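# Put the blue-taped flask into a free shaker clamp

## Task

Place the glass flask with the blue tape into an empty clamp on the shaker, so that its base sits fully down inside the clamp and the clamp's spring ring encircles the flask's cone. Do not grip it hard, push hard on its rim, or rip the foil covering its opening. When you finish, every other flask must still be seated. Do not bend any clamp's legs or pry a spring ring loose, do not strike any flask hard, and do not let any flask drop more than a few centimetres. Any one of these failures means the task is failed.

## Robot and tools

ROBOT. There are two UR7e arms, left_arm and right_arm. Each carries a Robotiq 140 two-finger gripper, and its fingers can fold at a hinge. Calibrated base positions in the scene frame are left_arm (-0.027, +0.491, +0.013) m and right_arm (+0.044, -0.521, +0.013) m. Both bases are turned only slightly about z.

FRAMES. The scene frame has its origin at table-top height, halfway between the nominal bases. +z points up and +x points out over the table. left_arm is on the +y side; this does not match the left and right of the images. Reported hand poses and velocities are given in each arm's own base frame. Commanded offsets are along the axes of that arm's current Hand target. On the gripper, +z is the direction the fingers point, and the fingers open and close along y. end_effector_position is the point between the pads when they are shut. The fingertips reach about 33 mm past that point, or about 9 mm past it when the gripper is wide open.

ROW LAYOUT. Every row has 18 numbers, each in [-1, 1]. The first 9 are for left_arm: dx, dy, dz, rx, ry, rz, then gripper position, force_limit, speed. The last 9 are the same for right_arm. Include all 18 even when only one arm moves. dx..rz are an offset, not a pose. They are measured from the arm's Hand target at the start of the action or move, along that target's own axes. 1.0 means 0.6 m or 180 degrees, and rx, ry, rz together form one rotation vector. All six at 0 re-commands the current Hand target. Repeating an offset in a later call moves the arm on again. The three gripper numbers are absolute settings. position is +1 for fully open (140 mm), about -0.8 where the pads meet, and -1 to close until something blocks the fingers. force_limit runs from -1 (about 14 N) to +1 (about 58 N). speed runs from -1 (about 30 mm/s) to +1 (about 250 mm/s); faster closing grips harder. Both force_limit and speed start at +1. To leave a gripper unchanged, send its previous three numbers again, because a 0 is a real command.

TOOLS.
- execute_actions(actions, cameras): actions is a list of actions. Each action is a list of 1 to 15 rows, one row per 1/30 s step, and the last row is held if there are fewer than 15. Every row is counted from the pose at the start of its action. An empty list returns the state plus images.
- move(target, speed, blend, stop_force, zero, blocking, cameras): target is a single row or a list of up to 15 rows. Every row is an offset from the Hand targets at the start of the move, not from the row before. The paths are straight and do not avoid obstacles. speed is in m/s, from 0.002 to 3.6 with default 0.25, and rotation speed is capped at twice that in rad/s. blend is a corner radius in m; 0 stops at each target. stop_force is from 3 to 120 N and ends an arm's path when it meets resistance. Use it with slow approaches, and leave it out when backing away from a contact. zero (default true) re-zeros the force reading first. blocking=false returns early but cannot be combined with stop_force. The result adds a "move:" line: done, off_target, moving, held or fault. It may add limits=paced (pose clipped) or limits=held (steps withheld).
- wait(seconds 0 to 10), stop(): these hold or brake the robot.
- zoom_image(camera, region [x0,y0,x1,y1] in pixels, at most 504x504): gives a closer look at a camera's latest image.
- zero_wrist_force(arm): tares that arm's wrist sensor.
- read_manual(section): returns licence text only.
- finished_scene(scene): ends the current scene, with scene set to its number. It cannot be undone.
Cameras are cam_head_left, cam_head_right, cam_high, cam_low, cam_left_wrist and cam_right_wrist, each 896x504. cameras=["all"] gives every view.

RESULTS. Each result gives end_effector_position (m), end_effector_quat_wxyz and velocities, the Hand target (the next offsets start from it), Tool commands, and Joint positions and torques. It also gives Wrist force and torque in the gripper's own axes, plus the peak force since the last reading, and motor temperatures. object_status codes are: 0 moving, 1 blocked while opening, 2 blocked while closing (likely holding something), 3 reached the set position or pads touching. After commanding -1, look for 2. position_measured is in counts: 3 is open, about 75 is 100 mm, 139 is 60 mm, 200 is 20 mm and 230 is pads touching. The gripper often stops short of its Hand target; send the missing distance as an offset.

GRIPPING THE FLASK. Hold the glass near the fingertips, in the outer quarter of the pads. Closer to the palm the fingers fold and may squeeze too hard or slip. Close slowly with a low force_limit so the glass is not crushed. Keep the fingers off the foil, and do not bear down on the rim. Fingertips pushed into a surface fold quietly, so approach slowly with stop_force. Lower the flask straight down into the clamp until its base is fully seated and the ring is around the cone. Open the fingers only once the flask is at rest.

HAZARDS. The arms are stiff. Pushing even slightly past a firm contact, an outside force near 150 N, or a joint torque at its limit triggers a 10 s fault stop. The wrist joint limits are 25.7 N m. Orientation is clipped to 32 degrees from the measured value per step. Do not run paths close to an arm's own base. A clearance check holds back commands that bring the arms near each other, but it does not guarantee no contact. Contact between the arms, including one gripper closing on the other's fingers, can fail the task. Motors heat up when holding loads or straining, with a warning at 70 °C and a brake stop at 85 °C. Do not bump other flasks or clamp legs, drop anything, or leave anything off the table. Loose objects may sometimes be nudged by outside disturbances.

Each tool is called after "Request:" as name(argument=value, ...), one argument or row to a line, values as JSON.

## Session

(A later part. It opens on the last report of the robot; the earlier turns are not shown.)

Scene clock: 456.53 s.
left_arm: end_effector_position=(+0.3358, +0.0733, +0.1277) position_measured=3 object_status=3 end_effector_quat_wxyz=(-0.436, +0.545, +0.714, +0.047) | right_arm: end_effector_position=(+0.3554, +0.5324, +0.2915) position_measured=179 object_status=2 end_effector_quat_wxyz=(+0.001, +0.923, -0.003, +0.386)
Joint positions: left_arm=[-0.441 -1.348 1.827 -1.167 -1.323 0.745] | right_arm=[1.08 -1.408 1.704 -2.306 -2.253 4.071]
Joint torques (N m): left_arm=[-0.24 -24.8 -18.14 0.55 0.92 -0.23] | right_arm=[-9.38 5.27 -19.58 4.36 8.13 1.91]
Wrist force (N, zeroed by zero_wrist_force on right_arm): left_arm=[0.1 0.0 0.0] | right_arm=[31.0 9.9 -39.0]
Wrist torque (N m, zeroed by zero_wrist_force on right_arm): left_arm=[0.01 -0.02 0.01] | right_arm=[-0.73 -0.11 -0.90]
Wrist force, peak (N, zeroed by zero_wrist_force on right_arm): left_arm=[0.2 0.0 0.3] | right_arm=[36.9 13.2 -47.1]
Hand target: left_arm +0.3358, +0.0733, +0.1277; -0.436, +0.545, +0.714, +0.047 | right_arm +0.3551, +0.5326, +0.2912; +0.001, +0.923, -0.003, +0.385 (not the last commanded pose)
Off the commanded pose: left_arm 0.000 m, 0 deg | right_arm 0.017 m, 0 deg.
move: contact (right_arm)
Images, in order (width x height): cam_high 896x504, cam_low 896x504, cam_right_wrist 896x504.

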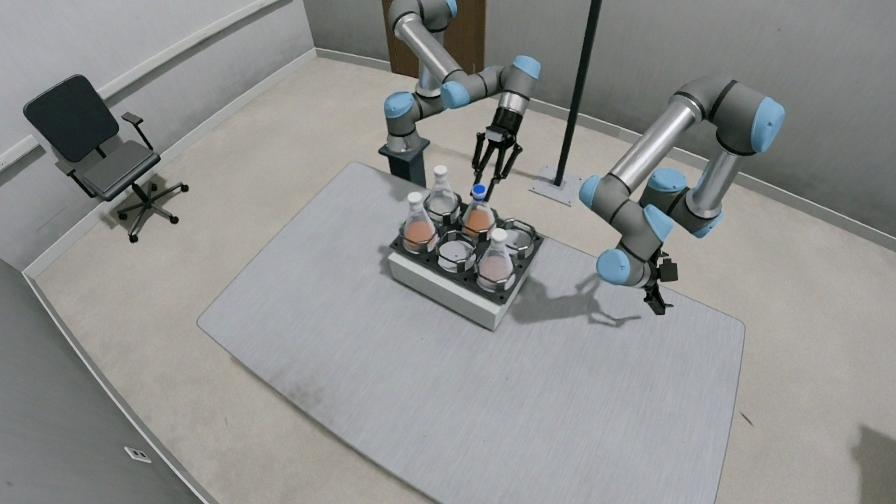

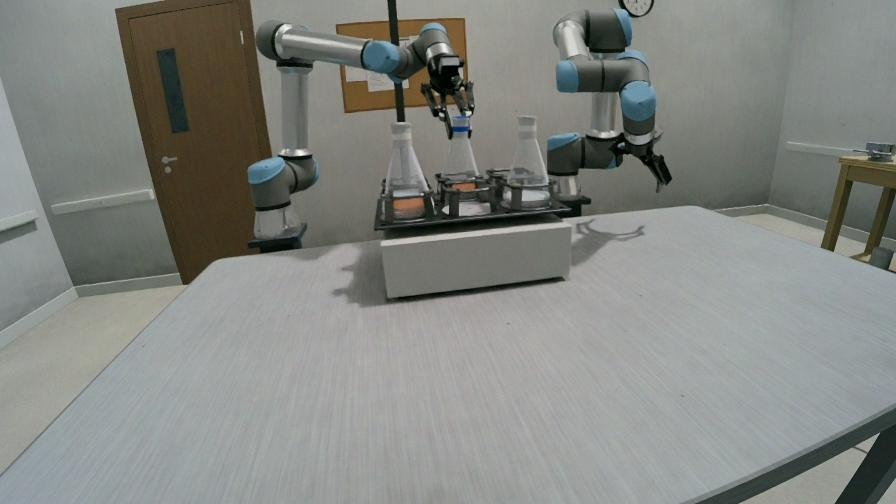

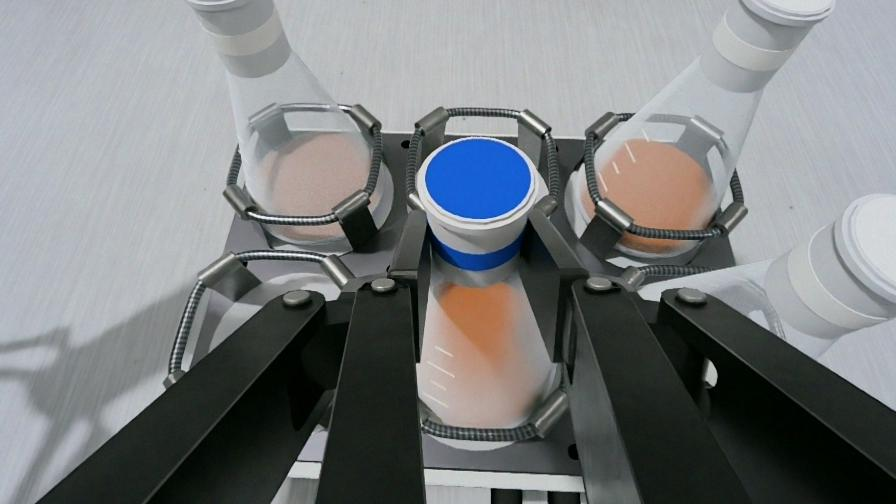

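Request:
move(
  target=[
    [0,0,0,0,0,0,1,1,1,-0.003,0.0067,-0.011,0,0,0,-0.98,-0.05,-1],
  ],
  speed=0.04,
)

Request:
move(
  target=[
    [0,0,0,0,0,0,1,1,1,-0.0142,0,0.0142,0,0,0,-0.98,-0.05,-1],
  ],
  speed=0.01,
  stop_force=48,
  zero=false,
  cameras=["cam_high","cam_right_wrist"],
)

Request:
zoom_image(
  camera="cam_high",
  region=[380, 150, 560, 310],
)

Scene clock: 468.37 s.
left_arm: end_effector_position=(+0.3358, +0.0733, +0.1277) position_measured=3 object_status=3 end_effector_quat_wxyz=(-0.436, +0.545, +0.714, +0.047) | right_arm: end_effector_position=(+0.3490, +0.5286, +0.2946) position_measured=179 object_status=2 end_effector_quat_wxyz=(+0.001, +0.923, -0.003, +0.385)
Joint positions: left_arm=[-0.441 -1.348 1.827 -1.167 -1.323 0.745] | right_arm=[1.087 -1.424 1.712 -2.294 -2.254 4.078]
Joint torques (N m): left_arm=[0.06 -25.12 -18.65 0.7 1.04 -0.45] | right_arm=[-2.39 -26.52 -26.08 -4.28 -4.17 0.69]
Wrist force (N, zeroed by zero_wrist_force on right_arm): left_arm=[0.0 0.1 0.1] | right_arm=[-0.7 0.5 1.0]
Wrist torque (N m, zeroed by zero_wrist_force on right_arm): left_arm=[0.03 -0.01 0.00] | right_arm=[-0.03 0.21 -0.16]
Wrist force, peak (N, zeroed by zero_wrist_force on right_arm): left_arm=[0.1 0.5 0.1] | right_arm=[32.6 10.0 -40.8]
Hand target: left_arm +0.3358, +0.0733, +0.1277; -0.436, +0.545, +0.714, +0.047 | right_arm +0.3492, +0.5287, +0.2946; +0.001, +0.923, -0.003, +0.385
Off the commanded pose: left_arm 0.000 m, 0 deg | right_arm 0.000 m, 0 deg.
move: done

Scene clock: 469.97 s.
left_arm: end_effector_position=(+0.3358, +0.0733, +0.1277) position_measured=3 object_status=3 end_effector_quat_wxyz=(-0.436, +0.545, +0.714, +0.047) | right_arm: end_effector_position=(+0.3493, +0.5287, +0.2901) position_measured=179 object_status=2 end_effector_quat_wxyz=(+0.001, +0.923, -0.003, +0.385)
Joint positions: left_arm=[-0.441 -1.348 1.827 -1.167 -1.323 0.745] | right_arm=[1.087 -1.421 1.721 -2.307 -2.254 4.078]
Joint torques (N m): left_arm=[0.17 -24.98 -18.59 0.37 1.11 -0.24] | right_arm=[-7.94 -19.62 -21.87 3.92 4.18 -1.45]
Wrist force (N, zeroed by zero_wrist_force on right_arm): left_arm=[0.1 0.1 0.2] | right_arm=[27.1 6.0 -34.8]
Wrist torque (N m, zeroed by zero_wrist_force on right_arm): left_arm=[0.02 -0.01 0.00] | right_arm=[-0.62 -0.34 -0.46]
Wrist force, peak (N, zeroed by zero_wrist_force on right_arm): left_arm=[-0.2 0.3 0.5] | right_arm=[32.0 6.6 -41.9]
Hand target: left_arm +0.3358, +0.0733, +0.1277; -0.436, +0.545, +0.714, +0.047 | right_arm +0.3493, +0.5287, +0.2901; +0.001, +0.923, -0.003, +0.385 (not the last commanded pose)
Off the commanded pose: left_arm 0.000 m, 0 deg | right_arm 0.008 m, 0 deg.
move: contact (right_arm)
Images, in order (width x height): cam_high 896x504, cam_right_wrist 896x504.

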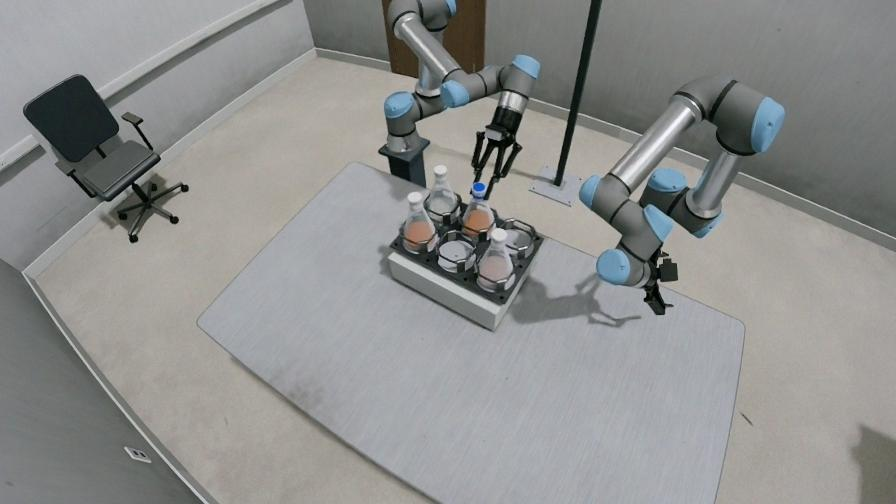

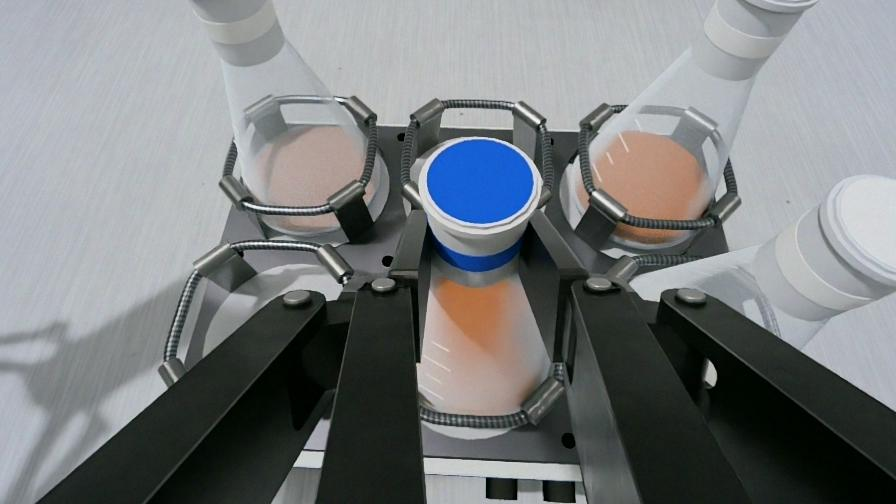

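Scaled by 2.800 from the camera's 896x504 image, which has a finer 1280x720 frame.

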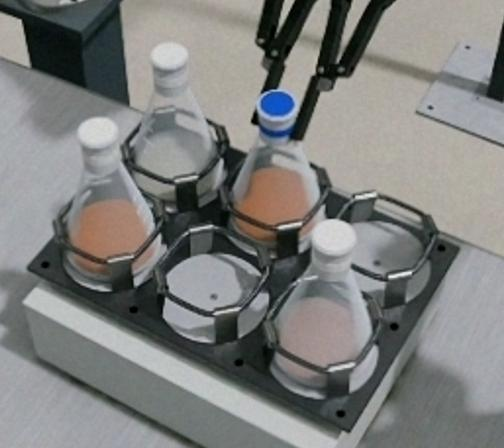

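Request:
move(
  target=[
    [0,0,0,0,0,0,1,1,1,0.0055,0,-0.0055,0,0,0,-0.98,-0.05,-1],
  ],
  speed=0.02,
)

Request:
move(
  target=[
    [0,0,0,0,0,0,1,1,1,0,0,0,0,0,0,-0.1,-0.05,-1],
  ],
  cameras=["cam_right_wrist"],
)

Scene clock: 486.83 s.
left_arm: end_effector_position=(+0.3358, +0.0733, +0.1277) position_measured=3 object_status=3 end_effector_quat_wxyz=(-0.436, +0.545, +0.714, +0.047) | right_arm: end_effector_position=(+0.3492, +0.5287, +0.2948) position_measured=179 object_status=2 end_effector_quat_wxyz=(+0.001, +0.923, -0.003, +0.385)
Joint positions: left_arm=[-0.441 -1.348 1.827 -1.167 -1.323 0.745] | right_arm=[1.087 -1.424 1.712 -2.294 -2.254 4.078]
Joint torques (N m): left_arm=[0.25 -24.13 -18.77 0.7 1.06 -0.55] | right_arm=[2.18 -42.06 -35.04 -5.29 -4.25 2.08]
Wrist force (N, zeroed by zero_wrist_force on right_arm): left_arm=[0.1 0.1 0.0] | right_arm=[-2.3 2.3 1.7]
Wrist torque (N m, zeroed by zero_wrist_force on right_arm): left_arm=[0.03 -0.02 0.01] | right_arm=[-0.23 0.16 -0.33]
Wrist force, peak (N, zeroed by zero_wrist_force on right_arm): left_arm=[0.1 0.1 0.4] | right_arm=[27.2 5.8 -34.8]
Hand target: left_arm +0.3358, +0.0733, +0.1277; -0.436, +0.545, +0.714, +0.047 | right_arm +0.3492, +0.5287, +0.2948; +0.001, +0.923, -0.003, +0.385
Off the commanded pose: left_arm 0.000 m, 0 deg | right_arm 0.000 m, 0 deg.
move: done

Scene clock: 487.87 s.
left_arm: end_effector_position=(+0.3358, +0.0733, +0.1277) position_measured=3 object_status=3 end_effector_quat_wxyz=(-0.436, +0.545, +0.714, +0.047) | right_arm: end_effector_position=(+0.3492, +0.5287, +0.2948) position_measured=141 object_status=0 end_effector_quat_wxyz=(+0.001, +0.923, -0.003, +0.385)
Joint positions: left_arm=[-0.441 -1.348 1.827 -1.167 -1.323 0.745] | right_arm=[1.087 -1.424 1.712 -2.295 -2.254 4.078]
Joint torques (N m): left_arm=[-1.1 -24.33 -19.89 0.58 1.06 -0.31] | right_arm=[5.05 -29.72 -13.6 -2.97 0.41 -0.04]
Wrist force (N, zeroed by zero_wrist_force on right_arm): left_arm=[0.2 -0.1 0.2] | right_arm=[2.0 0.1 -2.1]
Wrist torque (N m, zeroed by zero_wrist_force on right_arm): left_arm=[-0.02 -0.03 0.01] | right_arm=[0.03 0.12 -0.11]
Wrist force, peak (N, zeroed by zero_wrist_force on right_arm): left_arm=[0.0 0.1 0.5] | right_arm=[-3.0 2.1 2.1]
Hand target: left_arm +0.3358, +0.0733, +0.1277; -0.436, +0.545, +0.714, +0.047 | right_arm +0.3492, +0.5287, +0.2948; +0.001, +0.923, -0.003, +0.385
Off the commanded pose: left_arm 0.000 m, 0 deg | right_arm 0.000 m, 0 deg.
move: done
Images, in order (width x height): cam_right_wrist 896x504.

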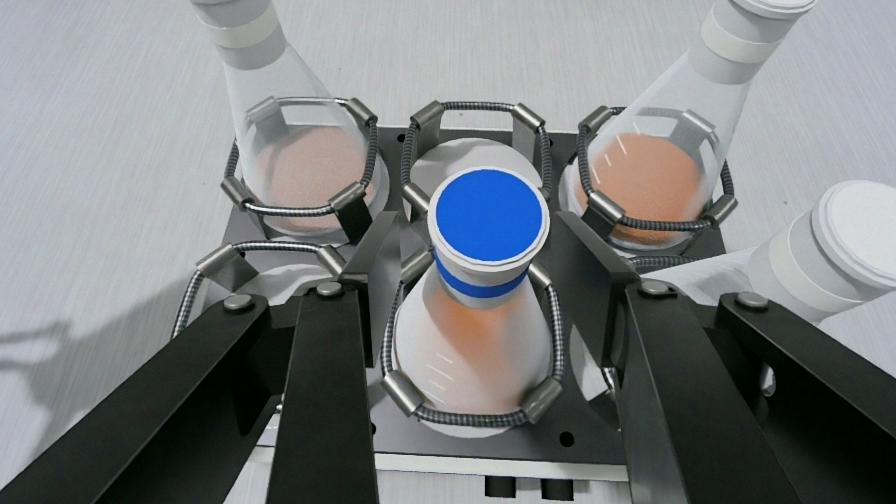

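Request:
move(
  target=[
    [0,0,0,0,0,0,1,1,1,0,0,-0.28,0,0,0,-0.1,-0.05,-1],
  ],
  speed=0.09,
  cameras=["cam_high","cam_low","cam_right_wrist"],
)

Request:
zoom_image(
  camera="cam_low",
  region=[370, 80, 570, 240],
)

Request:
zoom_image(
  camera="cam_high",
  region=[380, 150, 560, 310],
)

Scene clock: 498.07 s.
left_arm: end_effector_position=(+0.3358, +0.0733, +0.1277) position_measured=3 object_status=3 end_effector_quat_wxyz=(-0.436, +0.545, +0.714, +0.047) | right_arm: end_effector_position=(+0.2298, +0.5294, +0.4130) position_measured=141 object_status=3 end_effector_quat_wxyz=(+0.001, +0.923, -0.003, +0.386)
Joint positions: left_arm=[-0.441 -1.348 1.827 -1.167 -1.323 0.745] | right_arm=[1.301 -1.511 1.461 -1.779 -2.328 4.346]
Joint torques (N m): left_arm=[-0.35 -23.75 -18.87 0.82 1.07 -0.5] | right_arm=[-3.68 -12.02 -15.67 -3.38 1.5 -1.7]
Wrist force (N, zeroed by zero_wrist_force on right_arm): left_arm=[0.2 0.4 0.2] | right_arm=[2.5 -0.3 -2.0]
Wrist torque (N m, zeroed by zero_wrist_force on right_arm): left_arm=[0.10 -0.05 0.00] | right_arm=[-0.06 0.00 0.07]
Wrist force, peak (N, zeroed by zero_wrist_force on right_arm): left_arm=[0.2 0.4 0.2] | right_arm=[2.6 -0.2 -3.2]
Hand target: left_arm +0.3358, +0.0733, +0.1277; -0.436, +0.545, +0.714, +0.047 | right_arm +0.2297, +0.5294, +0.4129; +0.001, +0.923, -0.003, +0.385
Off the commanded pose: left_arm 0.000 m, 0 deg | right_arm 0.000 m, 0 deg.
move: done
Images, in order (width x height): cam_high 896x504, cam_low 896x504, cam_right_wrist 896x504.

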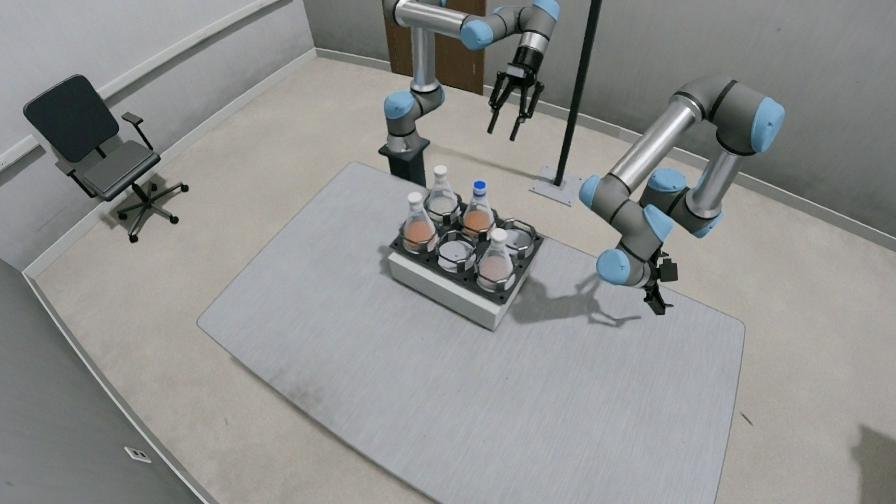

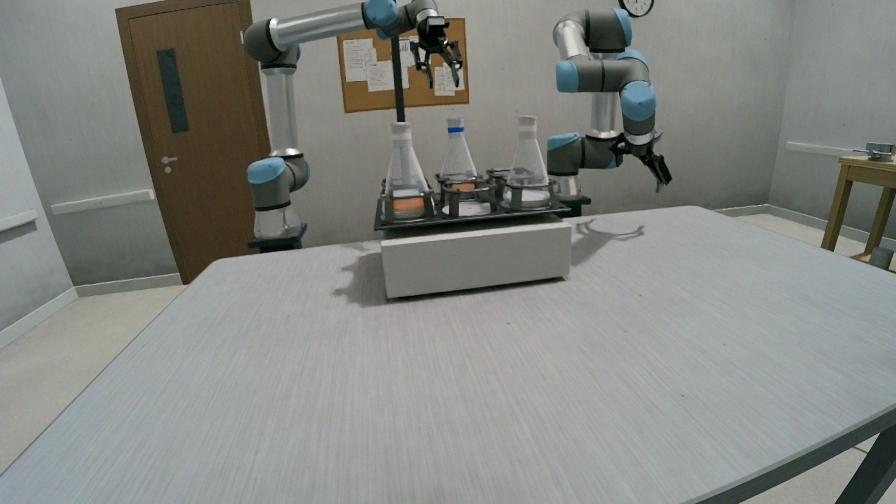

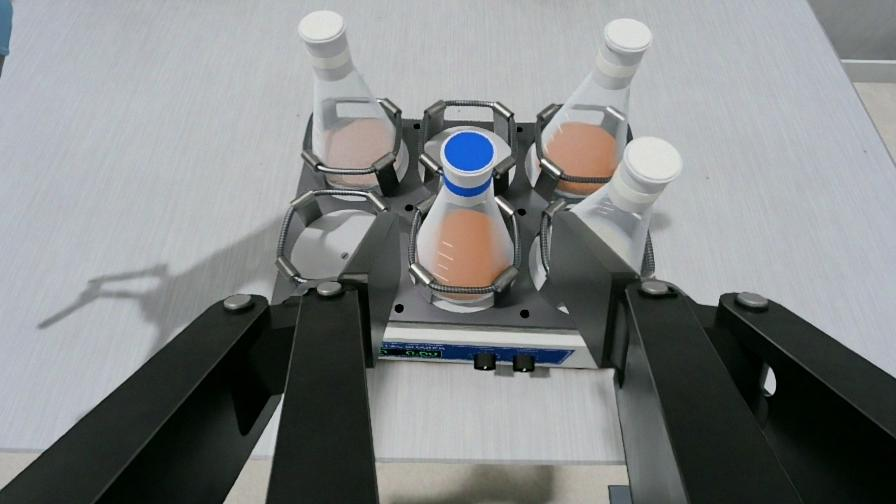

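Scaled by 2.520 from the camera's 896x504 image, which has a finer 1280x720 frame.

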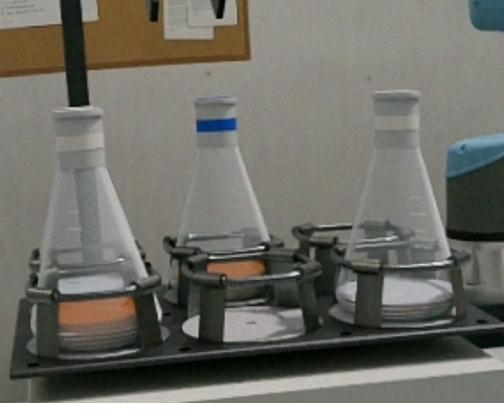

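Scaled by 2.800 from the camera's 896x504 image, which has a finer 1280x720 frame.

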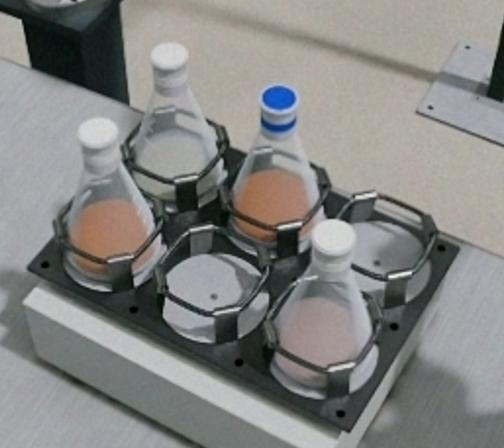

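Request:
zoom_image(
  camera="cam_right_wrist",
  region=[360, 120, 600, 340],
)

Scaled by 2.100 from the camera's 896x504 image, which has a finer 1280x720 frame.

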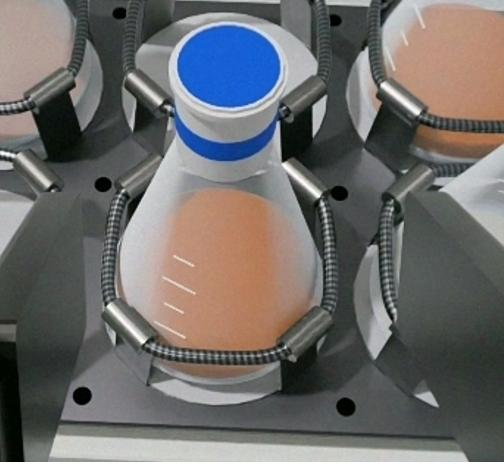

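Request:
finished_scene(
  scene=2,
)

The scene is finished: the task was done.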